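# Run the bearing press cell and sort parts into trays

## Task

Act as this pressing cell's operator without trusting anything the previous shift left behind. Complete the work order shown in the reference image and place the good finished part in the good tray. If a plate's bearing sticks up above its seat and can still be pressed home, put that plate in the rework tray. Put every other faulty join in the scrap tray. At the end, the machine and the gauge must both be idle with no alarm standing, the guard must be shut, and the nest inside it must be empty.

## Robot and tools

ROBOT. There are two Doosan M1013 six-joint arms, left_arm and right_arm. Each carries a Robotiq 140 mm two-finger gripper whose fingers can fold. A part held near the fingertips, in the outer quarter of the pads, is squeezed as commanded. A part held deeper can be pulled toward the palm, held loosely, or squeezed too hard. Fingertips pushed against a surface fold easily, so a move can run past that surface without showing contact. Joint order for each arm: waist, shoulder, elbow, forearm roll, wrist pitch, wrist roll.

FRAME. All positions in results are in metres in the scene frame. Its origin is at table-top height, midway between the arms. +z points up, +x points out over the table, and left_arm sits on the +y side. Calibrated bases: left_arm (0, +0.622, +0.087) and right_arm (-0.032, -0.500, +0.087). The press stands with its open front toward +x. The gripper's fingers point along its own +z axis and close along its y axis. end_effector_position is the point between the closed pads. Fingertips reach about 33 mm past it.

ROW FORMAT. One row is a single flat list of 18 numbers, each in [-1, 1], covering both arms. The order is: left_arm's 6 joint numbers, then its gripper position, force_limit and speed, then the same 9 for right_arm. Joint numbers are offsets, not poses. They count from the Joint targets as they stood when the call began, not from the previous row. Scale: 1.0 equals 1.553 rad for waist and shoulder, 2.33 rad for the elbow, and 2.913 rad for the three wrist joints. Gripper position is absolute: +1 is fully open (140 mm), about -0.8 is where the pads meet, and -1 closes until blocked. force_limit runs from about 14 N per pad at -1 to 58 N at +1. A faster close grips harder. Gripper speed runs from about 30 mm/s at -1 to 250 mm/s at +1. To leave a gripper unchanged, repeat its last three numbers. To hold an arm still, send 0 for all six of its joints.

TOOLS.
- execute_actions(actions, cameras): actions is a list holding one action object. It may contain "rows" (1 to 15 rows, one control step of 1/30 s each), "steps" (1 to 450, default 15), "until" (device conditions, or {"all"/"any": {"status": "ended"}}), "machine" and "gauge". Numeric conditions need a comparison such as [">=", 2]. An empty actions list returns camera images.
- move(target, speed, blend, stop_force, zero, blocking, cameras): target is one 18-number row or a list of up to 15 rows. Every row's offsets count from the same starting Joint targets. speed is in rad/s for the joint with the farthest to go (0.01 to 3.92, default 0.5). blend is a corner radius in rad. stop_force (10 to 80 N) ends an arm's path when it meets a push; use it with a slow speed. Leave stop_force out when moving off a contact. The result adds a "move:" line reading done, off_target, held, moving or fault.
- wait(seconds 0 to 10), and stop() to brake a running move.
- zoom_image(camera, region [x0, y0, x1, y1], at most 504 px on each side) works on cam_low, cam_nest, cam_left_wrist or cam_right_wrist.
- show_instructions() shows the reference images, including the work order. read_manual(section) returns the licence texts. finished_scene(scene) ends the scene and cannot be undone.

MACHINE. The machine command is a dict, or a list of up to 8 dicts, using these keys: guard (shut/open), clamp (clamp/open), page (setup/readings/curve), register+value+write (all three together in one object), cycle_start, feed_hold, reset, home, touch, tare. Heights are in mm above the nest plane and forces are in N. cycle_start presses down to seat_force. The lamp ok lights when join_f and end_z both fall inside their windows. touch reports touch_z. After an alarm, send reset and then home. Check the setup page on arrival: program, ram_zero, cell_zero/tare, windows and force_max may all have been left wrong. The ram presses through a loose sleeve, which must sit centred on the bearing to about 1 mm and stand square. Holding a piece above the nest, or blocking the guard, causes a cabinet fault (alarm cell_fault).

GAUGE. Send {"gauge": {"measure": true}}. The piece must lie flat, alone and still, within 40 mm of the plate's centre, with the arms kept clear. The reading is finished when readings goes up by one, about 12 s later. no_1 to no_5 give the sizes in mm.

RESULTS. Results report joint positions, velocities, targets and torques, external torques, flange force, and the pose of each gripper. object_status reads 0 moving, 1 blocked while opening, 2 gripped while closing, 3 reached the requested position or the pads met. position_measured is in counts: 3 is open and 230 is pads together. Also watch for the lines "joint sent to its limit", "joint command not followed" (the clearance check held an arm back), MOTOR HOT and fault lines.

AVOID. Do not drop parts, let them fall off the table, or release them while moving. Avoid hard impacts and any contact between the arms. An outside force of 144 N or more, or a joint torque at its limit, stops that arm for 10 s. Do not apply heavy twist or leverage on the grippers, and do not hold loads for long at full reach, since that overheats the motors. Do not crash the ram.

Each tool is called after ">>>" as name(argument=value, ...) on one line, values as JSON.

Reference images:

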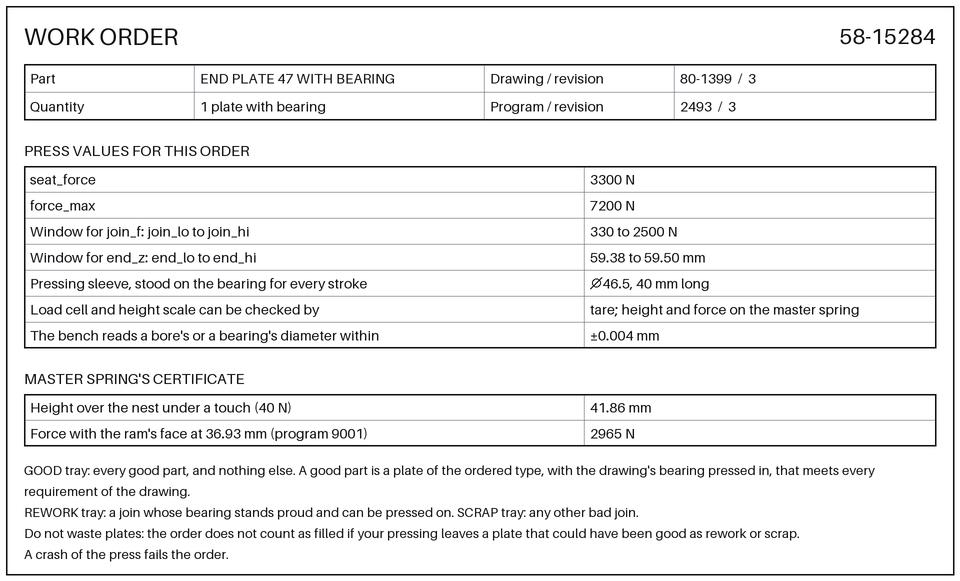

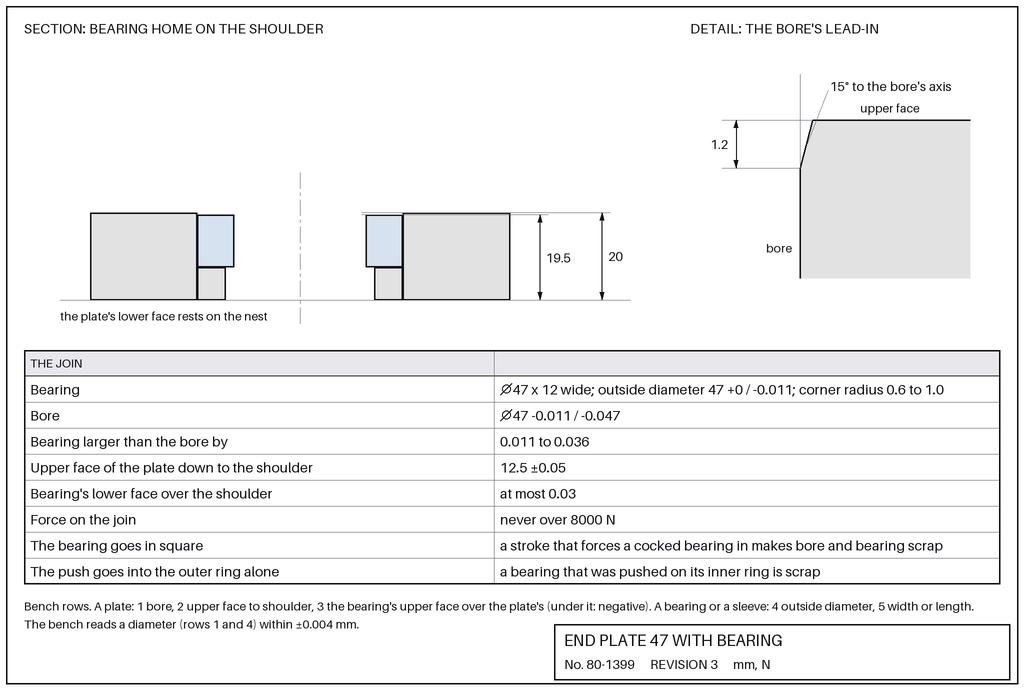

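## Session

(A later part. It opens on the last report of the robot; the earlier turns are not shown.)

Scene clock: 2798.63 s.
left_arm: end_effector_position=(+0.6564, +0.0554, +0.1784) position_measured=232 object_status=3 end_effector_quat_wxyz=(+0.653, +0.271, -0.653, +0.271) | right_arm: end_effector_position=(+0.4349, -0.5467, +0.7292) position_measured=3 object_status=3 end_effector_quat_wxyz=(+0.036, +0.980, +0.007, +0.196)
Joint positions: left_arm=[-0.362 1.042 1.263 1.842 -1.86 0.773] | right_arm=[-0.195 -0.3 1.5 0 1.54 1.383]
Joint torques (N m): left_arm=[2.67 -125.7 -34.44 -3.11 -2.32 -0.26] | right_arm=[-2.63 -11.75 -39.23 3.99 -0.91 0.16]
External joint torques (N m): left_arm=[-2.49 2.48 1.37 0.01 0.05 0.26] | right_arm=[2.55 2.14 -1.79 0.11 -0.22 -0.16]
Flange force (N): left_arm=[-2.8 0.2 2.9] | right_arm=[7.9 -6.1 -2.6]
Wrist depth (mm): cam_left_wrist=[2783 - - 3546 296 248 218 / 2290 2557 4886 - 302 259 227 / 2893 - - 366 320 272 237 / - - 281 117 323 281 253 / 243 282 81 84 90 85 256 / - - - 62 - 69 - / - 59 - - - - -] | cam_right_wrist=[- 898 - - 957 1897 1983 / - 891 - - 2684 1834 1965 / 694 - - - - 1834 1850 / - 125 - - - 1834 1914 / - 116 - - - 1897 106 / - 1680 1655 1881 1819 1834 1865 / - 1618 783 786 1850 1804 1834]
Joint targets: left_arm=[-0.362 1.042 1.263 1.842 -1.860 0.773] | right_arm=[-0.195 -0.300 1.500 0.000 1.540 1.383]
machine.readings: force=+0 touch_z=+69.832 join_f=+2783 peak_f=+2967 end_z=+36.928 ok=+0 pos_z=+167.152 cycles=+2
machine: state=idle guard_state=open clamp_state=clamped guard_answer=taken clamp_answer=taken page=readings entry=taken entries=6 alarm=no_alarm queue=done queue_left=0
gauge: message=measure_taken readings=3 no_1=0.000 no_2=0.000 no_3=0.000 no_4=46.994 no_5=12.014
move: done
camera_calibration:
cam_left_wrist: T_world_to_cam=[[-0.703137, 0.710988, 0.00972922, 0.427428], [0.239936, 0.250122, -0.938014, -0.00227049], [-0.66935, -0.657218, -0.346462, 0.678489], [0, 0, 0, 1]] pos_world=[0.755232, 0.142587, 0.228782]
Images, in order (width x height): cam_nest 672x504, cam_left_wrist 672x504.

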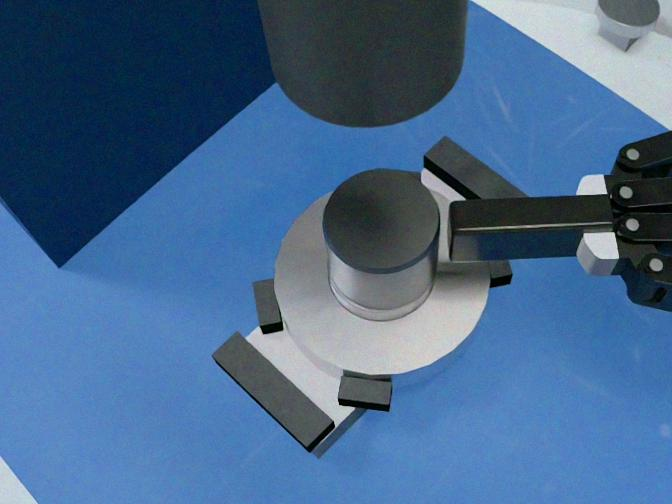

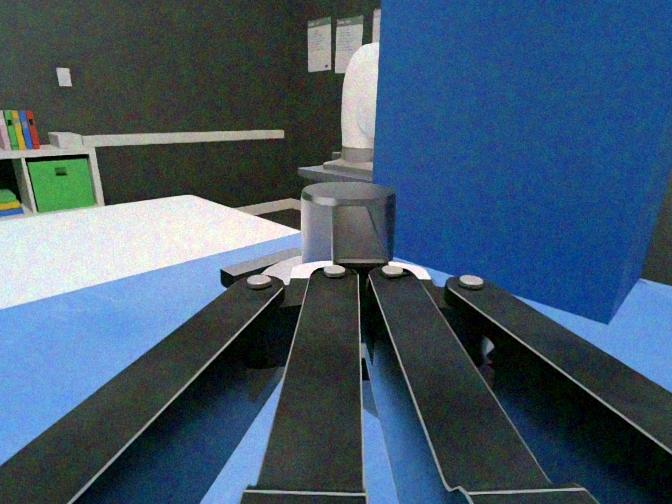

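>>> move(target=[[0,0.00444,-0.00052,0.00058,0.00051,0.00189,-1,0.2,-0.5,0,0,0,0,0,0,1,1,1],[-0.00187,0.00348,0.00099,0.00003,0.00141,0.00237,-1,0.2,-0.5,0,0,0,0,0,0,1,1,1]], speed=0.02, cameras=["cam_nest","cam_left_wrist"])

>>> zoom_image(camera="cam_nest", region=[410, 170, 490, 280])

>>> zoom_image(camera="cam_nest", region=[310, 150, 460, 340])

Scene clock: 2815.97 s.
left_arm: end_effector_position=(+0.6544, +0.0533, +0.1722) position_measured=232 object_status=3 end_effector_quat_wxyz=(+0.654, +0.271, -0.653, +0.270) | right_arm: end_effector_position=(+0.4349, -0.5467, +0.7292) position_measured=3 object_status=3 end_effector_quat_wxyz=(+0.036, +0.980, +0.007, +0.196)
Joint positions: left_arm=[-0.364 1.048 1.265 1.842 -1.856 0.78] | right_arm=[-0.195 -0.3 1.5 0 1.54 1.383]
Joint torques (N m): left_arm=[3.9 -125.28 -34.48 -2.77 -2.17 -0.21] | right_arm=[-2.77 -11.85 -39.17 4.02 -0.92 0.12]
External joint torques (N m): left_arm=[-3.76 1.95 1.56 -0.3 -0.11 0.21] | right_arm=[2.72 2.27 -1.84 0.09 -0.22 -0.12]
Flange force (N): left_arm=[-2.0 0.5 4.7] | right_arm=[8.3 -6.7 -2.7]
Wrist depth (mm): cam_left_wrist=[- - - 3665 293 248 216 / 2649 2783 4149 800 306 257 222 / 2471 3012 - 178 317 270 236 / - 733 258 117 320 278 247 / - - 81 84 91 85 244 / - - - 62 - 69 - / - 59 - - - - -] | cam_right_wrist=[- 873 - - - 1948 1931 / - 925 902 - - 1948 1983 / 770 - 873 827 - 2001 1897 / - 125 - 880 - 1834 1931 / - 115 843 - - 1804 106 / - 1761 1747 - 1733 2137 1881 / - 1693 1630 780 1733 1804 -]
Joint targets: left_arm=[-0.364 1.048 1.265 1.842 -1.855 0.780] | right_arm=[-0.195 -0.300 1.500 0.000 1.540 1.383]
machine.readings: force=+0 touch_z=+69.832 join_f=+2783 peak_f=+2967 end_z=+36.928 ok=+0 pos_z=+167.152 cycles=+2
machine: state=idle guard_state=open clamp_state=clamped guard_answer=taken clamp_answer=taken page=readings entry=taken entries=6 alarm=no_alarm queue=done queue_left=0
gauge: message=measure_taken readings=3 no_1=0.000 no_2=0.000 no_3=0.000 no_4=46.994 no_5=12.014
move: done
camera_calibration:
cam_left_wrist: T_world_to_cam=[[-0.703124, 0.710995, 0.0101088, 0.427409], [0.239692, 0.250375, -0.938009, -0.00690951], [-0.66945, -0.657114, -0.346464, 0.673617], [0, 0, 0, 1]] pos_world=[0.753131, 0.140487, 0.222583]
Images, in order (width x height): cam_nest 672x504, cam_left_wrist 672x504.

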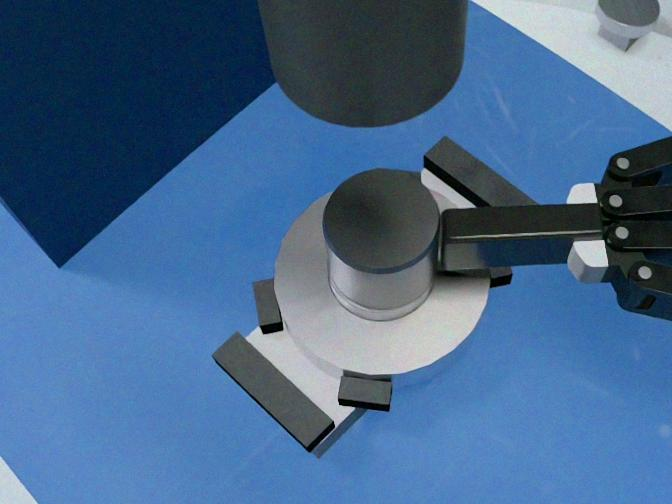

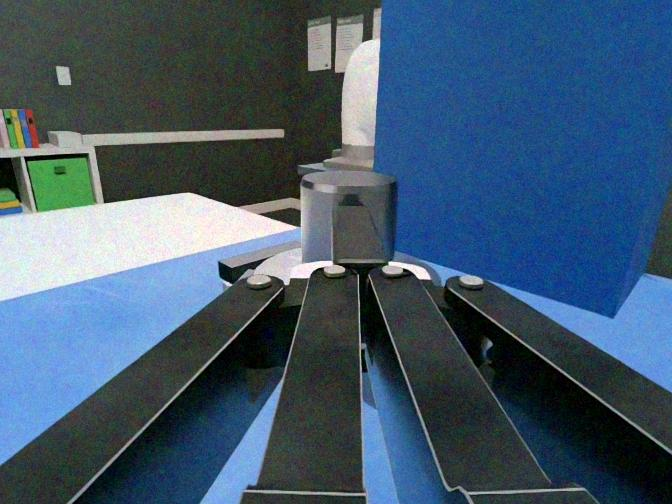

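Scaled by 4.582 from the camera's 672x504 image, which has a finer 960x720 frame.

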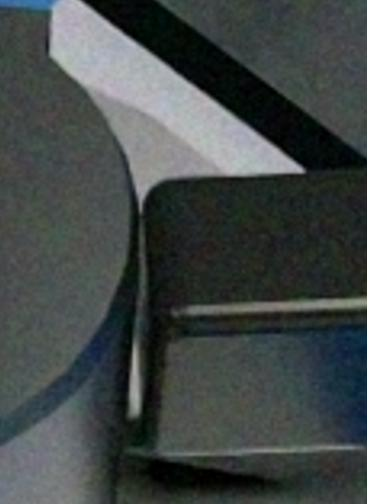

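Scaled by 2.653 from the camera's 672x504 image, which has a finer 960x720 frame.

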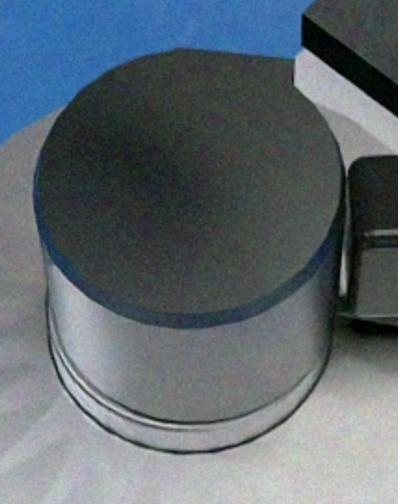

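>>> move(target=[-0.00082,-0.00042,0.00065,-0.00024,0.00038,0.0002,-1,0.2,-0.5,0,0,0,0,0,0,1,1,1], speed=0.01, cameras=["cam_nest"])

>>> zoom_image(camera="cam_nest", region=[410, 170, 490, 280])

>>> zoom_image(camera="cam_nest", region=[315, 190, 345, 280])

>>> zoom_image(camera="cam_nest", region=[325, 262, 361, 312])

>>> zoom_image(camera="cam_nest", region=[401, 262, 437, 312])

Scene clock: 2826.80 s.
left_arm: end_effector_position=(+0.6534, +0.0523, +0.1723) position_measured=232 object_status=3 end_effector_quat_wxyz=(+0.654, +0.271, -0.653, +0.270) | right_arm: end_effector_position=(+0.4349, -0.5467, +0.7292) position_measured=3 object_status=3 end_effector_quat_wxyz=(+0.036, +0.980, +0.007, +0.196)
Joint positions: left_arm=[-0.366 1.047 1.267 1.841 -1.854 0.78] | right_arm=[-0.195 -0.3 1.5 0 1.54 1.383]
Joint torques (N m): left_arm=[0.19 -126.47 -33.35 -3.08 -2.41 -0.19] | right_arm=[-2.55 -11.83 -39.22 3.99 -0.93 0.15]
External joint torques (N m): left_arm=[0 3.15 0.42 0 0.12 0.19] | right_arm=[2.48 2.36 -1.69 0.11 -0.2 -0.14]
Flange force (N): left_arm=[-3.7 -2.2 -0.9] | right_arm=[8.1 -6.0 -2.5]
Wrist depth (mm): cam_left_wrist=[2932 4228 - - 295 250 215 / 2856 3282 - 836 307 248 222 / 2783 - 6108 183 312 268 235 / - 586 257 117 319 280 246 / 232 - 81 84 91 85 245 / - - - 62 - 69 - / - 59 - - - - -] | cam_right_wrist=[- - 978 - 970 1965 1965 / - - - 949 - 1850 1983 / 770 - - - 961 1965 1897 / - 125 856 - - 1865 1865 / - 860 843 - - 1865 106 / - 1680 1720 1881 1819 1850 1865 / - - 775 749 1834 1865 1775]
Joint targets: left_arm=[-0.366 1.047 1.267 1.841 -1.854 0.780] | right_arm=[-0.195 -0.300 1.500 0.000 1.540 1.383]
machine.readings: force=+0 touch_z=+69.832 join_f=+2783 peak_f=+2967 end_z=+36.928 ok=+0 pos_z=+167.152 cycles=+2
machine: state=idle guard_state=open clamp_state=clamped guard_answer=taken clamp_answer=taken page=readings entry=taken entries=6 alarm=no_alarm queue=done queue_left=0
gauge: message=measure_taken readings=3 no_1=0.000 no_2=0.000 no_3=0.000 no_4=46.994 no_5=12.014
move: done
Images, in order (width x height): cam_nest 672x504.

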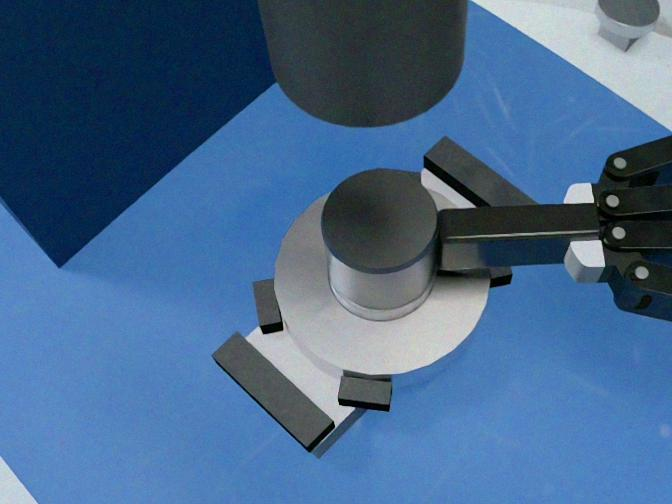

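Scaled by 4.582 from the camera's 672x504 image, which has a finer 960x720 frame.

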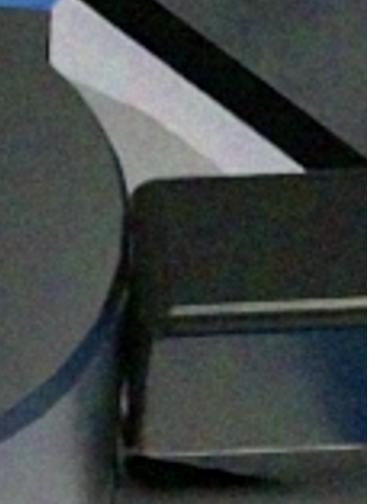

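Scaled by 5.600 from the camera's 672x504 image, which has a finer 960x720 frame.

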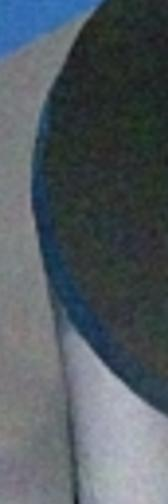

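Scaled by 10.080 from the camera's 672x504 image, which has a finer 960x720 frame.

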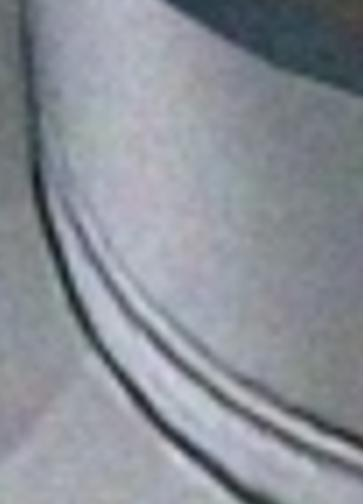

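Scaled by 10.080 from the camera's 672x504 image, which has a finer 960x720 frame.

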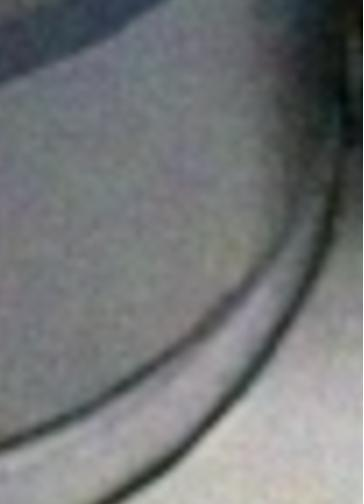

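>>> move(target=[[0.01352,0.00219,-0.01034,0.0035,-0.00704,-0.00505,-1,0.2,-0.5,0,0,0,0,0,0,1,1,1],[0.15016,-0.41578,0.3315,-0.03189,0.24514,0.00508,-1,0.2,-0.5,0,0,0,0,0,0,1,1,1]], speed=[0.04,0.45], blend=[0.01,0], cameras=["cam_nest"])

>>> zoom_image(camera="cam_nest", region=[310, 150, 460, 340])

>>> zoom_image(camera="cam_nest", region=[420, 190, 450, 280])

>>> zoom_image(camera="cam_nest", region=[401, 262, 437, 312])

Scene clock: 2847.20 s.
left_arm: end_effector_position=(+0.6004, +0.2565, +0.2434) position_measured=232 object_status=3 end_effector_quat_wxyz=(+0.380, +0.596, -0.597, +0.380) | right_arm: end_effector_position=(+0.4349, -0.5467, +0.7292) position_measured=3 object_status=3 end_effector_quat_wxyz=(+0.036, +0.980, +0.007, +0.196)
Joint positions: left_arm=[-0.133 0.401 2.039 1.748 -1.14 0.795] | right_arm=[-0.195 -0.3 1.5 0 1.54 1.383]
Joint torques (N m): left_arm=[0.99 -73.23 -33.25 -2.3 -2.29 -0.1] | right_arm=[-2.36 -11.93 -39.37 3.99 -0.96 0.15]
External joint torques (N m): left_arm=[-0.98 1.57 2.08 -0.09 0.18 0.1] | right_arm=[2.32 2.37 -1.61 0.12 -0.18 -0.15]
Flange force (N): left_arm=[-2.5 2.7 2.9] | right_arm=[7.9 -5.5 -2.4]
Wrist depth (mm): cam_left_wrist=[1912 1110 3436 2971 2681 266 224 / 753 794 - 349 473 305 248 / 585 570 408 359 395 309 287 / 484 355 348 114 342 328 330 / 396 - 81 84 90 85 298 / - - - 62 - 69 - / - 59 - - - - -] | cam_right_wrist=[895 - 913 1005 1819 1914 1914 / - - 917 - - 1865 1965 / 736 812 895 - 1095 1948 1897 / - 125 953 - 906 - 1881 / - 125 - 853 - - 106 / - 1720 1643 1550 1804 1914 - / - 1643 917 - 1733 1804 1761]
Joint targets: left_arm=[-0.132 0.401 2.039 1.748 -1.140 0.795] | right_arm=[-0.195 -0.300 1.500 0.000 1.540 1.383]
machine.readings: force=+0 touch_z=+69.832 join_f=+2783 peak_f=+2967 end_z=+36.928 ok=+0 pos_z=+167.152 cycles=+2
machine: state=idle guard_state=open clamp_state=clamped guard_answer=taken clamp_answer=taken page=readings entry=taken entries=6 alarm=no_alarm queue=done queue_left=0
gauge: message=measure_taken readings=3 no_1=0.000 no_2=0.000 no_3=0.000 no_4=46.994 no_5=12.014
move: done
Images, in order (width x height): cam_nest 672x504.

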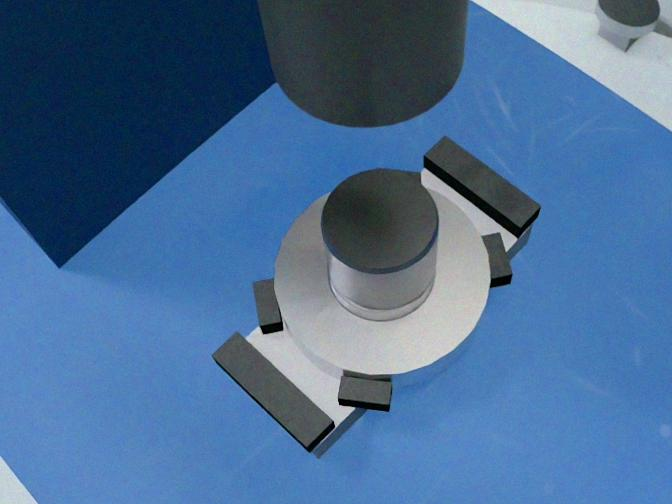

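Scaled by 2.653 from the camera's 672x504 image, which has a finer 960x720 frame.

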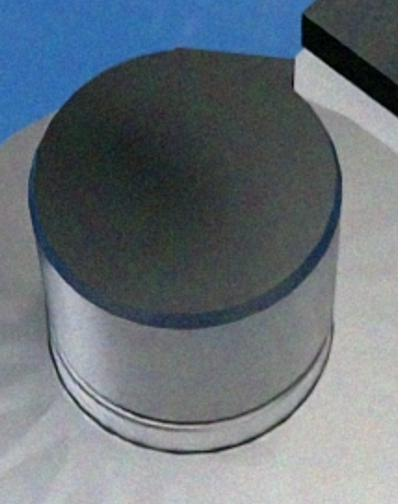

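Scaled by 5.600 from the camera's 672x504 image, which has a finer 960x720 frame.

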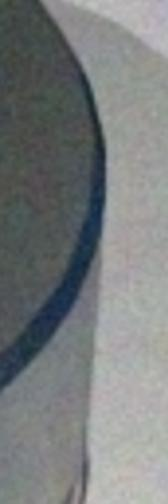

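Scaled by 10.080 from the camera's 672x504 image, which has a finer 960x720 frame.

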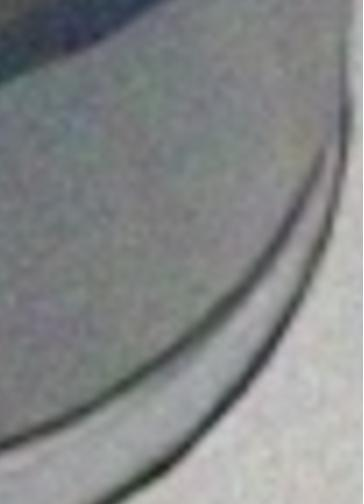

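>>> execute_actions(actions=[{"machine": [{"guard": "shut"}, {"touch": true}], "steps": 900, "until": {"machine": {"state": "busy"}}}])

action 0: "steps" must be a whole number from 1 to 450, written without a decimal point, got 900
Scene clock: 2855.73 s.
left_arm: end_effector_position=(+0.6004, +0.2565, +0.2434) position_measured=232 object_status=3 end_effector_quat_wxyz=(+0.380, +0.596, -0.597, +0.380) | right_arm: end_effector_position=(+0.4349, -0.5467, +0.7292) position_measured=3 object_status=3 end_effector_quat_wxyz=(+0.036, +0.980, +0.007, +0.196)
Joint positions: left_arm=[-0.132 0.401 2.039 1.748 -1.14 0.795] | right_arm=[-0.195 -0.3 1.5 0 1.54 1.383]
Joint torques (N m): left_arm=[1.8 -72.86 -32.01 -2.34 -2.18 -0.08] | right_arm=[-2.57 -11.92 -39.11 4 -0.9 0.12]
External joint torques (N m): left_arm=[-1.84 1.38 0.88 -0.04 0.08 0.08] | right_arm=[2.54 2.34 -1.86 0.1 -0.23 -0.12]
Flange force (N): left_arm=[-1.0 0.7 3.9] | right_arm=[8.4 -6.2 -2.7]
Joint targets: left_arm=[-0.132 0.401 2.039 1.748 -1.140 0.795] | right_arm=[-0.195 -0.300 1.500 0.000 1.540 1.383]
Tool commands: left_gripper/position=-1.0 left_gripper/force_limit=+0.2 left_gripper/speed=-0.5 right_gripper/position=+1.0 right_gripper/force_limit=+1.0 right_gripper/speed=+1.0
machine.readings: force=+0 touch_z=+69.832 join_f=+2783 peak_f=+2967 end_z=+36.928 ok=+0 pos_z=+167.152 cycles=+2
machine: state=idle guard_state=open clamp_state=clamped guard_answer=taken clamp_answer=taken page=readings entry=taken entries=6 alarm=no_alarm queue=done queue_left=0
gauge: message=measure_taken readings=3 no_1=0.000 no_2=0.000 no_3=0.000 no_4=46.994 no_5=12.014

>>> execute_actions(actions=[{"machine": [{"guard": "shut"}, {"touch": true}], "steps": 450, "until": {"machine": {"queue": "done", "state": "idle"}}}])

Scene clock: 2870.67 s.
left_arm: end_effector_position=(+0.6004, +0.2565, +0.2434) position_measured=232 object_status=3 end_effector_quat_wxyz=(+0.380, +0.596, -0.597, +0.380) | right_arm: end_effector_position=(+0.4349, -0.5467, +0.7292) position_measured=3 object_status=3 end_effector_quat_wxyz=(+0.036, +0.980, +0.007, +0.196)
Joint positions: left_arm=[-0.132 0.401 2.039 1.748 -1.14 0.795] | right_arm=[-0.195 -0.3 1.5 0 1.54 1.383]
Joint torques (N m): left_arm=[2.06 -73.59 -32.39 -2.35 -2.15 -0.07] | right_arm=[-2.78 -11.83 -39.28 3.97 -0.99 0.13]
External joint torques (N m): left_arm=[-2 1.78 1.13 -0.05 0.04 0.07] | right_arm=[2.71 2.26 -1.71 0.13 -0.15 -0.12]
Flange force (N): left_arm=[-1.5 0.8 4.4] | right_arm=[8.1 -6.7 -2.6]
Wrist depth (mm): cam_left_wrist=[- - - 2681 2681 306 225 / - - 509 393 464 305 250 / 579 396 408 356 397 309 286 / 465 316 344 114 340 329 329 / 281 - 81 84 91 85 283 / - - - 62 - 69 - / - 59 - - - - -] | cam_right_wrist=[- - - - - - 2076 / - - 891 909 - 1983 1983 / 741 792 - - 987 1931 1897 / - 125 873 974 1010 1804 1914 / - 116 - 898 - 1819 106 / - 1720 1667 1258 1834 1804 - / - 1693 1618 884 1775 1789 -]
Joint targets: left_arm=[-0.132 0.401 2.039 1.748 -1.140 0.795] | right_arm=[-0.195 -0.300 1.500 0.000 1.540 1.383]
Tool commands: left_gripper/position=-1.0 left_gripper/force_limit=+0.2 left_gripper/speed=-0.5 right_gripper/position=+1.0 right_gripper/force_limit=+1.0 right_gripper/speed=+1.0
machine.readings: force=+0 touch_z=+69.753 join_f=+2783 peak_f=+2967 end_z=+36.928 ok=+0 pos_z=+167.152 cycles=+2
machine: state=idle guard_state=shut clamp_state=clamped guard_answer=taken clamp_answer=taken page=readings entry=taken entries=7 alarm=no_alarm queue=done queue_left=0
gauge: message=measure_taken readings=3 no_1=0.000 no_2=0.000 no_3=0.000 no_4=46.994 no_5=12.014

>>> execute_actions(actions=[{"machine": [{"touch": true}, {"touch": true}], "steps": 450, "until": {"machine": {"queue": "done", "state": "idle"}}}], cameras=["cam_nest"])

Scene clock: 2890.27 s.
left_arm: end_effector_position=(+0.6004, +0.2565, +0.2434) position_measured=232 object_status=3 end_effector_quat_wxyz=(+0.380, +0.596, -0.597, +0.380) | right_arm: end_effector_position=(+0.4349, -0.5467, +0.7292) position_measured=3 object_status=3 end_effector_quat_wxyz=(+0.036, +0.980, +0.007, +0.196)
Joint positions: left_arm=[-0.132 0.401 2.039 1.748 -1.14 0.795] | right_arm=[-0.195 -0.3 1.5 0 1.54 1.383]
Joint torques (N m): left_arm=[1.71 -72.95 -32.5 -2.29 -2.26 -0.1] | right_arm=[-2.9 -11.66 -39.26 3.97 -0.9 0.11]
External joint torques (N m): left_arm=[-1.8 1.2 1.39 -0.08 0.14 0.1] | right_arm=[2.85 1.98 -1.82 0.15 -0.23 -0.11]
Flange force (N): left_arm=[-1.1 2.0 3.8] | right_arm=[7.9 -7.1 -2.6]
Wrist depth (mm): cam_left_wrist=[- 964 2527 292 1151 286 225 / - - 515 348 492 304 250 / 555 390 409 355 413 307 287 / - 332 347 114 340 330 331 / 390 - 81 84 91 85 280 / - - - 62 - 69 - / - 59 - - - - -] | cam_right_wrist=[- - 843 - - 1914 1983 / 775 - 913 - - 1965 1850 / 778 - 909 - - 1850 1865 / - - - - 933 1865 1865 / - 863 873 902 1028 1804 106 / - 1733 1618 1643 1804 1834 - / - 1720 778 775 1804 1819 1865]
Joint targets: left_arm=[-0.132 0.401 2.039 1.748 -1.140 0.795] | right_arm=[-0.195 -0.300 1.500 0.000 1.540 1.383]
Tool commands: left_gripper/position=-1.0 left_gripper/force_limit=+0.2 left_gripper/speed=-0.5 right_gripper/position=+1.0 right_gripper/force_limit=+1.0 right_gripper/speed=+1.0
machine.readings: force=+0 touch_z=+69.766 join_f=+2783 peak_f=+2967 end_z=+36.928 ok=+0 pos_z=+92.752 cycles=+2
machine: state=busy guard_state=shut clamp_state=clamped guard_answer=taken clamp_answer=taken page=readings entry=taken entries=9 alarm=no_alarm queue=running queue_left=0
gauge: message=measure_taken readings=3 no_1=0.000 no_2=0.000 no_3=0.000 no_4=46.994 no_5=12.014
Images, in order (width x height): cam_nest 672x504.

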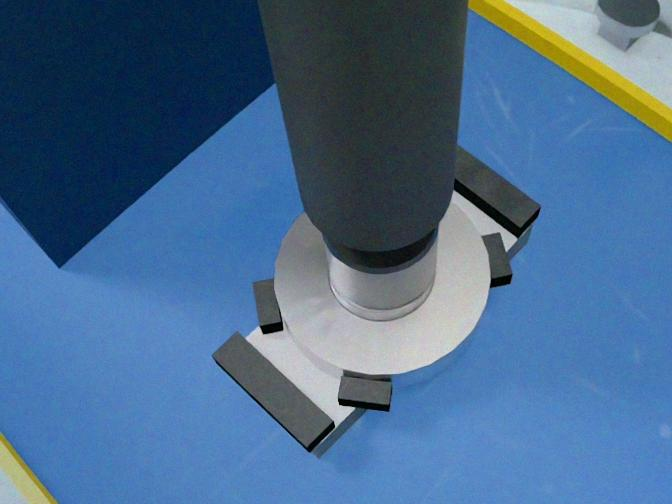

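>>> execute_actions(actions=[{"steps": 240, "until": {"machine": {"state": "idle"}}}], cameras=["cam_nest"])

>>> zoom_image(camera="cam_nest", region=[315, 190, 345, 280])

>>> zoom_image(camera="cam_nest", region=[420, 190, 450, 280])

>>> zoom_image(camera="cam_nest", region=[325, 262, 361, 312])

>>> zoom_image(camera="cam_nest", region=[401, 262, 437, 312])

Scene clock: 2899.67 s.
left_arm: end_effector_position=(+0.6004, +0.2565, +0.2434) position_measured=232 object_status=3 end_effector_quat_wxyz=(+0.380, +0.596, -0.597, +0.380) | right_arm: end_effector_position=(+0.4349, -0.5467, +0.7292) position_measured=3 object_status=3 end_effector_quat_wxyz=(+0.036, +0.980, +0.007, +0.196)
Joint positions: left_arm=[-0.132 0.401 2.039 1.748 -1.14 0.795] | right_arm=[-0.195 -0.3 1.5 0 1.54 1.383]
Joint torques (N m): left_arm=[1.82 -73.53 -32.37 -2.4 -2.27 -0.17] | right_arm=[-2.69 -11.66 -39.31 3.99 -0.95 0.12]
External joint torques (N m): left_arm=[-1.73 1.69 1.14 0 0.16 0.17] | right_arm=[2.63 2.13 -1.62 0.11 -0.19 -0.12]
Flange force (N): left_arm=[-1.7 0.9 4.0] | right_arm=[7.7 -6.5 -2.4]
Wrist depth (mm): cam_left_wrist=[- - 3187 2114 - 305 224 / - 604 507 353 529 305 250 / - - 411 359 401 306 287 / - 323 346 114 341 329 334 / 375 - 81 84 90 85 298 / - - - 62 - 69 - / - 59 - - - - -] | cam_right_wrist=[- - - - - 1834 1931 / - - - 812 - 1948 1914 / 756 800 - 921 - 1789 1897 / - - - 913 970 1881 1897 / - 124 - 970 1038 1850 106 / - 1667 1761 1804 1775 1897 1850 / - 1667 913 913 1706 1819 1775]
Joint targets: left_arm=[-0.132 0.401 2.039 1.748 -1.140 0.795] | right_arm=[-0.195 -0.300 1.500 0.000 1.540 1.383]
Tool commands: left_gripper/position=-1.0 left_gripper/force_limit=+0.2 left_gripper/speed=-0.5 right_gripper/position=+1.0 right_gripper/force_limit=+1.0 right_gripper/speed=+1.0
machine.readings: force=+0 touch_z=+69.909 join_f=+2783 peak_f=+2967 end_z=+36.928 ok=+0 pos_z=+167.152 cycles=+2
machine: state=idle guard_state=shut clamp_state=clamped guard_answer=taken clamp_answer=taken page=readings entry=taken entries=9 alarm=no_alarm queue=done queue_left=0
gauge: message=measure_taken readings=3 no_1=0.000 no_2=0.000 no_3=0.000 no_4=46.994 no_5=12.014
Images, in order (width x height): cam_nest 672x504.

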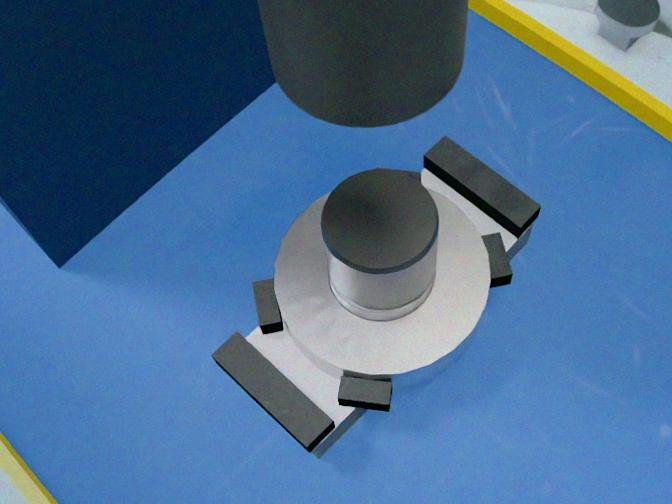

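Scaled by 5.600 from the camera's 672x504 image, which has a finer 960x720 frame.

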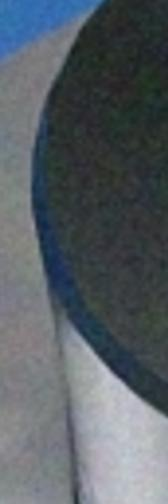

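Scaled by 5.600 from the camera's 672x504 image, which has a finer 960x720 frame.

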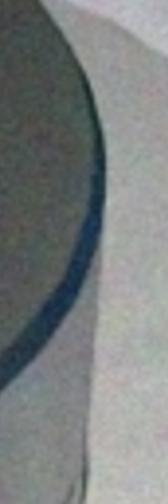

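Scaled by 10.080 from the camera's 672x504 image, which has a finer 960x720 frame.

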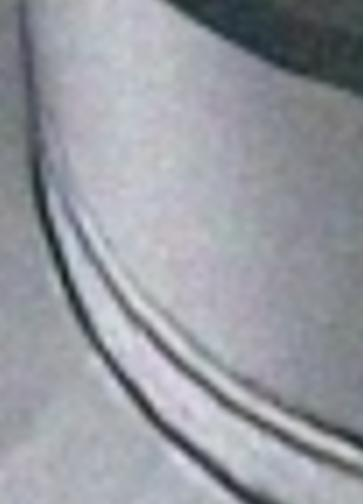

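Scaled by 10.080 from the camera's 672x504 image, which has a finer 960x720 frame.

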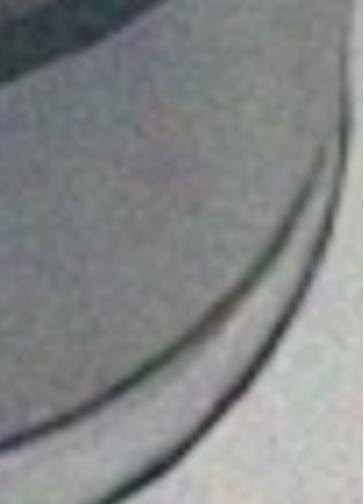

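>>> execute_actions(actions=[{"machine": {"cycle_start": true}, "steps": 450, "until": {"any": {"status": "ended"}}}])

Scene clock: 2929.27 s.
left_arm: end_effector_position=(+0.6004, +0.2565, +0.2434) position_measured=232 object_status=3 end_effector_quat_wxyz=(+0.380, +0.596, -0.597, +0.380) | right_arm: end_effector_position=(+0.4349, -0.5467, +0.7292) position_measured=3 object_status=3 end_effector_quat_wxyz=(+0.036, +0.980, +0.007, +0.196)
Joint positions: left_arm=[-0.132 0.401 2.039 1.748 -1.14 0.795] | right_arm=[-0.195 -0.3 1.5 0 1.54 1.383]
Joint torques (N m): left_arm=[2.02 -73.17 -32.27 -2.31 -2.14 -0.14] | right_arm=[-2.48 -11.69 -39.25 3.98 -0.91 0.12]
External joint torques (N m): left_arm=[-2.02 1.41 1.05 -0.09 0.03 0.14] | right_arm=[2.43 2.19 -1.65 0.11 -0.23 -0.12]
Flange force (N): left_arm=[-1.1 1.1 4.2] | right_arm=[7.7 -5.9 -2.3]
Wrist depth (mm): cam_left_wrist=[- - 2471 3490 3054 306 225 / - 777 491 393 538 304 247 / - 531 406 358 406 306 286 / 474 321 348 114 340 328 331 / - - 81 84 90 85 292 / - - - 62 - 69 - / - 59 - - - - -] | cam_right_wrist=[945 970 - - - 1834 2246 / - - 921 - - 1881 1897 / 708 - 941 902 - 1881 1850 / - 124 - - - 1948 1983 / - 117 - - - 1865 106 / - 1733 1680 1789 1819 1834 1881 / - 1655 1643 775 1804 1775 1850]
Joint targets: left_arm=[-0.132 0.401 2.039 1.748 -1.140 0.795] | right_arm=[-0.195 -0.300 1.500 0.000 1.540 1.383]
Tool commands: left_gripper/position=-1.0 left_gripper/force_limit=+0.2 left_gripper/speed=-0.5 right_gripper/position=+1.0 right_gripper/force_limit=+1.0 right_gripper/speed=+1.0
machine.readings: force=+0 touch_z=+69.909 join_f=+1123 peak_f=+3635 end_z=+59.438 ok=+1 pos_z=+167.152 cycles=+3
machine: state=done guard_state=shut clamp_state=clamped guard_answer=taken clamp_answer=taken page=readings entry=taken entries=10 alarm=no_alarm queue=done queue_left=0
gauge: message=measure_taken readings=3 no_1=0.000 no_2=0.000 no_3=0.000 no_4=46.994 no_5=12.014

>>> execute_actions(actions=[{"machine": [{"page": "curve"}, {"guard": "open"}], "steps": 75}], cameras=["cam_nest"])

>>> zoom_image(camera="cam_nest", region=[310, 150, 460, 340])

Scene clock: 2935.60 s.
left_arm: end_effector_position=(+0.6004, +0.2565, +0.2434) position_measured=232 object_status=3 end_effector_quat_wxyz=(+0.380, +0.596, -0.597, +0.380) | right_arm: end_effector_position=(+0.4349, -0.5467, +0.7292) position_measured=3 object_status=3 end_effector_quat_wxyz=(+0.036, +0.980, +0.007, +0.196)
Joint positions: left_arm=[-0.132 0.401 2.039 1.748 -1.14 0.795] | right_arm=[-0.195 -0.3 1.5 0 1.54 1.383]
Joint torques (N m): left_arm=[1.92 -72.69 -32.18 -2.32 -2.29 -0.18] | right_arm=[-2.84 -12 -39.21 3.98 -0.93 0.12]
External joint torques (N m): left_arm=[-1.87 0.84 0.96 -0.07 0.18 0.18] | right_arm=[2.81 2.4 -1.78 0.12 -0.21 -0.12]
Flange force (N): left_arm=[-0.5 1.6 3.8] | right_arm=[8.5 -7.0 -2.6]
Wrist depth (mm): cam_left_wrist=[- - 2681 4228 - 305 225 / - - 494 355 497 284 250 / 562 565 409 356 435 307 288 / 486 336 344 114 339 328 332 / - - 81 84 91 85 302 / - - - 62 - 69 - / - 59 - - - - -] | cam_right_wrist=[873 - 925 961 - 1865 1948 / 965 884 913 - - 1865 1965 / 762 847 - 917 983 1965 1914 / - 125 887 - - 1747 130 / - 115 - 1106 - 1983 106 / - 1655 1804 1733 1881 1865 1850 / - 1680 1720 778 1789 1789 1865]
Joint targets: left_arm=[-0.132 0.401 2.039 1.748 -1.140 0.795] | right_arm=[-0.195 -0.300 1.500 0.000 1.540 1.383]
Tool commands: left_gripper/position=-1.0 left_gripper/force_limit=+0.2 left_gripper/speed=-0.5 right_gripper/position=+1.0 right_gripper/force_limit=+1.0 right_gripper/speed=+1.0
machine.curve: curve1_z=+71.200 curve1_f=+9 curve2_z=+69.529 curve2_f=+73 curve3_z=+67.857 curve3_f=+240 curve4_z=+66.186 curve4_f=+431 curve5_z=+64.514 curve5_f=+609 curve6_z=+62.843 curve6_f=+790 curve7_z=+61.171 curve7_f=+975 curve8_z=+59.500 curve8_f=+1152
machine: state=done guard_state=open clamp_state=clamped guard_answer=taken clamp_answer=taken page=curve entry=taken entries=10 alarm=no_alarm queue=done queue_left=0
gauge: message=measure_taken readings=3 no_1=0.000 no_2=0.000 no_3=0.000 no_4=46.994 no_5=12.014
Images, in order (width x height): cam_nest 672x504.

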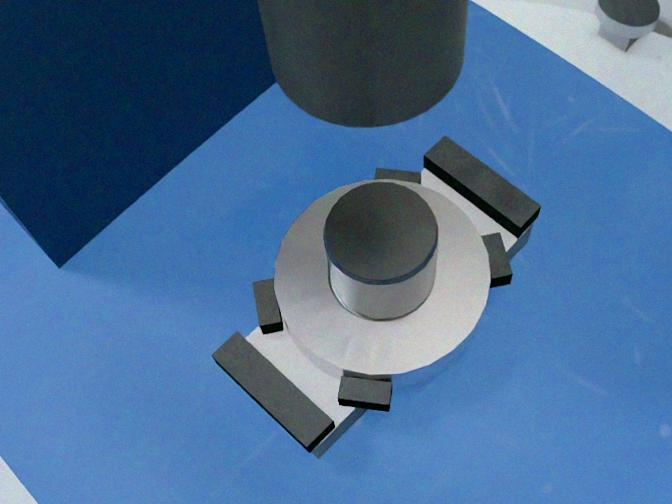

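Scaled by 2.653 from the camera's 672x504 image, which has a finer 960x720 frame.

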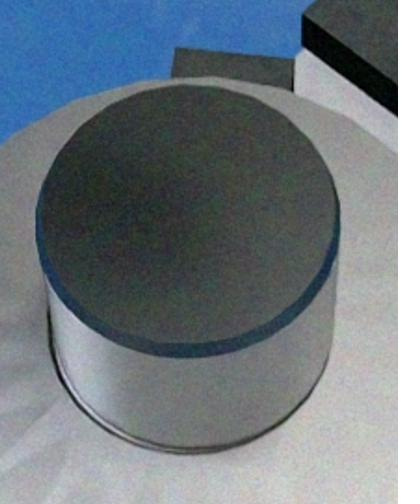

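>>> move(target=[[-0.22376,0.05029,-0.05592,-0.05757,0.08919,-0.0381,0.1,0.2,0,0,0,0,0,0,0,1,1,1],[-0.22434,0.09079,-0.04841,-0.0806,0.08874,-0.0023,0.1,0.2,0,0,0,0,0,0,0,1,1,1]], speed=[0.3,0.06], blend=[0,0], cameras=["cam_nest","cam_left_wrist"])

Scene clock: 2949.67 s.
left_arm: end_effector_position=(+0.5994, +0.0310, +0.1781) position_measured=117 object_status=3 end_effector_quat_wxyz=(+0.364, +0.606, -0.607, +0.364) | right_arm: end_effector_position=(+0.4349, -0.5467, +0.7292) position_measured=3 object_status=3 end_effector_quat_wxyz=(+0.036, +0.980, +0.007, +0.196)
Joint positions: left_arm=[-0.481 0.542 1.926 1.513 -0.882 0.788] | right_arm=[-0.195 -0.3 1.5 0 1.54 1.383]
Joint torques (N m): left_arm=[2.37 -87.54 -32.44 -1.03 -2.19 -0.01] | right_arm=[-2.55 -11.59 -39.3 3.95 -0.95 0.1]
External joint torques (N m): left_arm=[-2.08 2.16 1.08 -0.4 0.16 0.01] | right_arm=[2.53 2.02 -1.66 0.15 -0.19 -0.1]
Flange force (N): left_arm=[-1.8 2.0 4.6] | right_arm=[7.5 -6.3 -2.4]
Wrist depth (mm): cam_left_wrist=[721 691 687 - - - 193 / 540 534 - - - 573 193 / - 276 279 152 258 287 202 / - 239 151 138 158 238 212 / - 89 154 152 156 92 82 / - - 150 150 154 - - / - - 150 131 134 - -] | cam_right_wrist=[850 898 974 - - 2019 1948 / - - 898 913 873 1914 1948 / 736 - - - - 1834 2001 / - 125 925 - 1000 147 1865 / - 116 - - - 1850 106 / - 1680 1680 1693 1747 1775 1804 / - - 751 786 1804 1789 1789]
Joint targets: left_arm=[-0.481 0.542 1.926 1.513 -0.882 0.789] | right_arm=[-0.195 -0.300 1.500 0.000 1.540 1.383]
machine.curve: curve1_z=+71.200 curve1_f=+9 curve2_z=+69.529 curve2_f=+73 curve3_z=+67.857 curve3_f=+240 curve4_z=+66.186 curve4_f=+431 curve5_z=+64.514 curve5_f=+609 curve6_z=+62.843 curve6_f=+790 curve7_z=+61.171 curve7_f=+975 curve8_z=+59.500 curve8_f=+1152
machine: state=done guard_state=open clamp_state=clamped guard_answer=taken clamp_answer=taken page=curve entry=taken entries=10 alarm=no_alarm queue=done queue_left=0
gauge: message=measure_taken readings=3 no_1=0.000 no_2=0.000 no_3=0.000 no_4=46.994 no_5=12.014
move: done
camera_calibration:
cam_left_wrist: T_world_to_cam=[[-0.999942, 0.00223358, 0.0105741, 0.604447], [-0.00536857, 0.746501, -0.665363, 0.10033], [-0.00937971, -0.665381, -0.746445, 0.300149], [0, 0, 0, 1]] pos_world=[0.607766, 0.123467, 0.28441]
Images, in order (width x height): cam_nest 672x504, cam_left_wrist 672x504.

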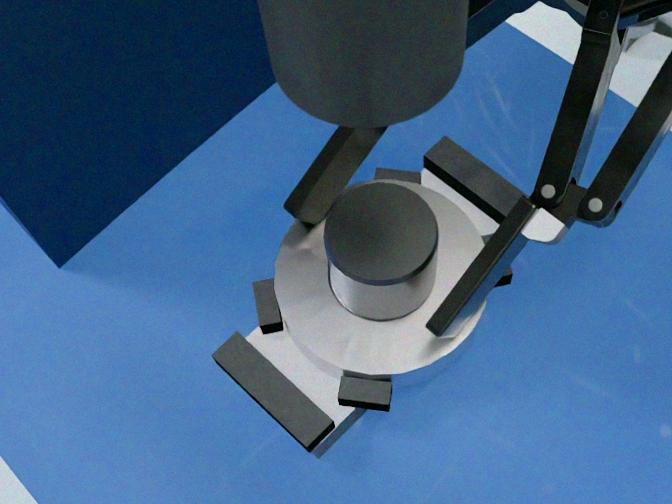

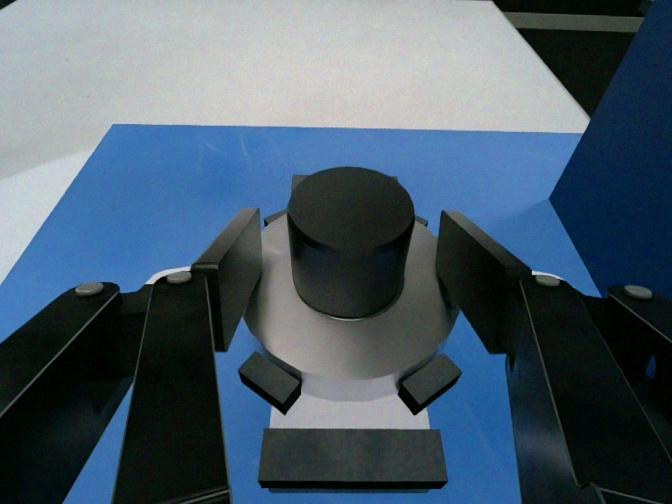

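>>> execute_actions(actions=[{"rows": [[0,0,0,0,0,0,-1,0.2,-1,0,0,0,0,0,0,1,1,1]], "steps": 100}])

Scene clock: 2956.10 s.
left_arm: end_effector_position=(+0.5994, +0.0310, +0.1781) position_measured=163 object_status=2 end_effector_quat_wxyz=(+0.364, +0.606, -0.607, +0.364) | right_arm: end_effector_position=(+0.4349, -0.5467, +0.7292) position_measured=3 object_status=3 end_effector_quat_wxyz=(+0.036, +0.980, +0.007, +0.196)
Joint positions: left_arm=[-0.481 0.542 1.926 1.513 -0.882 0.789] | right_arm=[-0.195 -0.3 1.5 0 1.54 1.383]
Joint torques (N m): left_arm=[-4.15 -77.28 -27.89 0.23 -1.68 -0.34] | right_arm=[-2.75 -11.6 -39.45 3.96 -0.92 0.12]
External joint torques (N m): left_arm=[4.3 -7.71 -3.42 -1.66 -0.36 0.34] | right_arm=[2.67 2.02 -1.55 0.14 -0.22 -0.12]
Flange force (N): left_arm=[4.8 0.4 -8.8] | right_arm=[7.4 -6.7 -2.2]
Wrist depth (mm): cam_left_wrist=[740 750 - - - 2748 194 / 532 515 527 551 534 573 194 / 439 273 279 292 284 287 202 / 236 232 125 137 138 240 202 / - 83 83 152 148 91 79 / - - - 149 149 - 74 / - - - 131 131 - 68] | cam_right_wrist=[- - 937 - - 1914 1983 / - 937 902 906 2392 1965 1965 / 739 - - 933 917 1931 1914 / - 125 - 961 - 1881 1881 / - 115 - 873 978 1804 106 / - 1680 1720 - 1804 1804 1834 / - 1618 1865 775 1693 1819 1775]
Joint targets: left_arm=[-0.481 0.542 1.926 1.513 -0.882 0.789] | right_arm=[-0.195 -0.300 1.500 0.000 1.540 1.383]
machine.curve: curve1_z=+71.200 curve1_f=+9 curve2_z=+69.529 curve2_f=+73 curve3_z=+67.857 curve3_f=+240 curve4_z=+66.186 curve4_f=+431 curve5_z=+64.514 curve5_f=+609 curve6_z=+62.843 curve6_f=+790 curve7_z=+61.171 curve7_f=+975 curve8_z=+59.500 curve8_f=+1152
machine: state=done guard_state=open clamp_state=clamped guard_answer=taken clamp_answer=taken page=curve entry=taken entries=10 alarm=no_alarm queue=done queue_left=0
gauge: message=measure_taken readings=3 no_1=0.000 no_2=0.000 no_3=0.000 no_4=46.994 no_5=12.014

>>> move(target=[[0.00097,-0.0405,-0.00742,0.0231,0.00062,-0.03604,-1,0.2,-1,0,0,0,0,0,0,1,1,1],[0.22421,-0.0906,0.04867,0.08071,-0.08853,0.00199,-1,0.2,-1,0,0,0,0,0,0,1,1,1],[0.11191,0.02344,0.01167,-0.45812,0.12101,0.22976,-1,0.2,-1,0,0,0,0,0,0,1,1,1]], speed=[0.08,0.3,0.4], blend=[0.01,0.05,0], cameras=["cam_nest","cam_left_wrist"])

Scene clock: 2972.00 s.
left_arm: end_effector_position=(+0.9063, +0.3085, +0.1602) position_measured=163 object_status=2 end_effector_quat_wxyz=(+0.116, +0.824, -0.183, +0.524) | right_arm: end_effector_position=(+0.4349, -0.5467, +0.7292) position_measured=3 object_status=3 end_effector_quat_wxyz=(+0.036, +0.980, +0.007, +0.196)
Joint positions: left_arm=[-0.307 0.578 1.953 0.179 -0.529 1.458] | right_arm=[-0.195 -0.3 1.5 0 1.54 1.383]
Joint torques (N m): left_arm=[1.7 -92.38 -32.6 2.68 -4.65 -0.07] | right_arm=[-2.65 -11.61 -39.33 3.97 -0.94 0.1]
External joint torques (N m): left_arm=[-1.6 7.49 4.66 -0.4 1.71 0.07] | right_arm=[2.62 2.04 -1.62 0.13 -0.19 -0.1]
Flange force (N): left_arm=[-8.3 4.0 3.8] | right_arm=[7.5 -6.5 -2.4]
Wrist depth (mm): cam_left_wrist=[- - - - 1428 - - / - 1105 - - 1629 576 561 / 403 417 - 145 425 444 445 / 352 362 113 137 137 356 394 / - 83 - 155 143 91 79 / - - - 250 - - 74 / - - - 231 - - 68] | cam_right_wrist=[- 884 - - - 1897 1948 / - - - 996 1000 1881 2001 / 770 - 843 917 933 1897 1914 / - 126 - - - 1819 1897 / - 116 902 917 873 1881 106 / - 1720 1761 1630 1693 1897 1804 / - 1733 1680 917 1706 1804 1834]
Joint targets: left_arm=[-0.307 0.578 1.953 0.179 -0.529 1.458] | right_arm=[-0.195 -0.300 1.500 0.000 1.540 1.383]
machine.curve: curve1_z=+71.200 curve1_f=+9 curve2_z=+69.529 curve2_f=+73 curve3_z=+67.857 curve3_f=+240 curve4_z=+66.186 curve4_f=+431 curve5_z=+64.514 curve5_f=+609 curve6_z=+62.843 curve6_f=+790 curve7_z=+61.171 curve7_f=+975 curve8_z=+59.500 curve8_f=+1152
machine: state=done guard_state=open clamp_state=clamped guard_answer=taken clamp_answer=taken page=curve entry=taken entries=10 alarm=no_alarm queue=done queue_left=0
gauge: message=measure_taken readings=3 no_1=0.000 no_2=0.000 no_3=0.000 no_4=46.994 no_5=12.014
move: done
camera_calibration:
cam_left_wrist: T_world_to_cam=[[-0.424197, -0.905503, 0.011021, 0.668982], [-0.647241, 0.294653, -0.703035, 0.610122], [0.633353, -0.305359, -0.711069, -0.224901], [0, 0, 0, 1]] pos_world=[0.821117, 0.357316, 0.261645]
Images, in order (width x height): cam_nest 672x504, cam_left_wrist 672x504.

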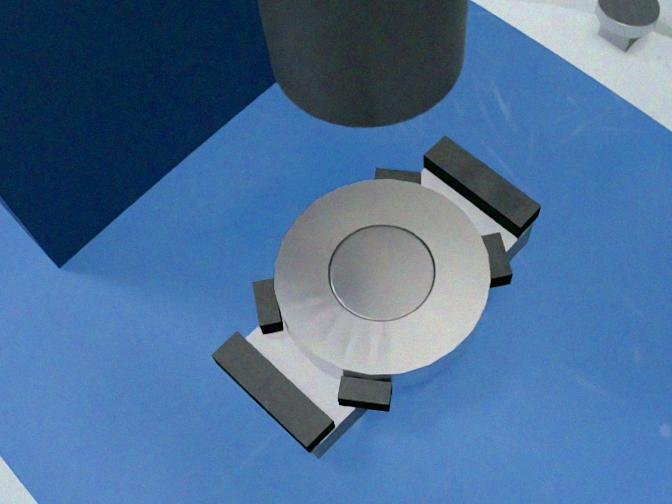

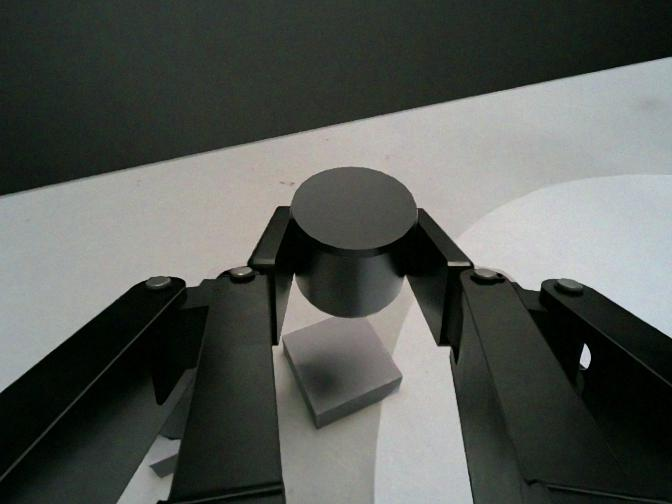

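>>> move(target=[-0.00103,0.09627,-0.01464,-0.01057,-0.03872,0.01184,-1,0.2,-1,0,0,0,0,0,0,1,1,1], speed=0.12, cameras=["cam_left_wrist"])

Scene clock: 2981.30 s.
left_arm: end_effector_position=(+0.9235, +0.3014, +0.0698) position_measured=163 object_status=2 end_effector_quat_wxyz=(+0.117, +0.824, -0.182, +0.524) | right_arm: end_effector_position=(+0.4349, -0.5467, +0.7292) position_measured=3 object_status=3 end_effector_quat_wxyz=(+0.036, +0.980, +0.007, +0.196)
Joint positions: left_arm=[-0.309 0.728 1.919 0.148 -0.642 1.492] | right_arm=[-0.195 -0.3 1.5 0 1.54 1.383]
Joint torques (N m): left_arm=[1.88 -101.58 -27.69 1.96 -4.99 -0.12] | right_arm=[-2.46 -12.03 -39.33 3.95 -0.95 0.1]
External joint torques (N m): left_arm=[-1.81 8.33 3.99 -0.06 2.04 0.12] | right_arm=[2.42 2.5 -1.61 0.15 -0.19 -0.1]
Flange force (N): left_arm=[-8.0 3.0 5.1] | right_arm=[8.1 -5.9 -2.3]
Wrist depth (mm): cam_left_wrist=[- - - 1157 - 515 - / 343 347 353 348 343 384 343 / 270 287 275 289 280 280 285 / 223 225 140 137 138 231 230 / - 83 83 161 123 92 79 / - - - 167 173 - 74 / - - - 148 149 - 68] | cam_right_wrist=[- - 925 913 834 - 1881 / - - 949 909 - 2019 1948 / 684 - - - - 1865 1914 / - 125 - 873 - 1881 1931 / - 125 884 898 - 1747 106 / - 1655 1720 1850 1804 1804 1819 / - 1630 770 778 1804 1819 1850]
Joint targets: left_arm=[-0.309 0.728 1.919 0.148 -0.642 1.492] | right_arm=[-0.195 -0.300 1.500 0.000 1.540 1.383]
machine.curve: curve1_z=+71.200 curve1_f=+9 curve2_z=+69.529 curve2_f=+73 curve3_z=+67.857 curve3_f=+240 curve4_z=+66.186 curve4_f=+431 curve5_z=+64.514 curve5_f=+609 curve6_z=+62.843 curve6_f=+790 curve7_z=+61.171 curve7_f=+975 curve8_z=+59.500 curve8_f=+1152
machine: state=done guard_state=open clamp_state=clamped guard_answer=taken clamp_answer=taken page=curve entry=taken entries=10 alarm=no_alarm queue=done queue_left=0
gauge: message=measure_taken readings=3 no_1=0.000 no_2=0.000 no_3=0.000 no_4=46.994 no_5=12.014
move: done
camera_calibration:
cam_left_wrist: T_world_to_cam=[[-0.42384, -0.90566, 0.0118219, 0.670505], [-0.6482, 0.294184, -0.702348, 0.560777], [0.63261, -0.305346, -0.711736, -0.301502], [0, 0, 0, 1]] pos_world=[0.838416, 0.350215, 0.171344]
Images, in order (width x height): cam_left_wrist 672x504.

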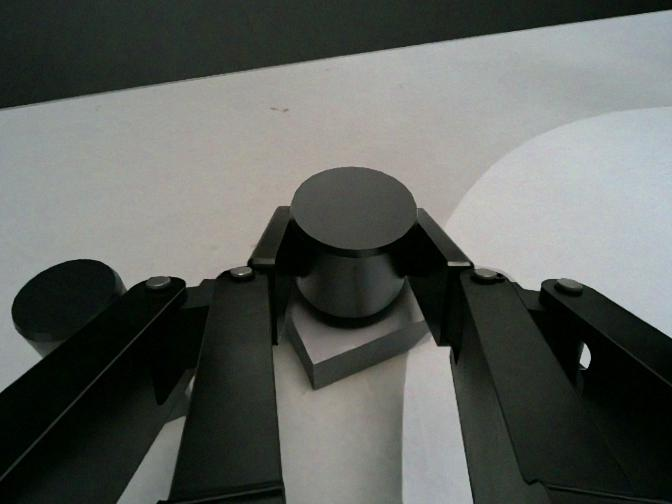

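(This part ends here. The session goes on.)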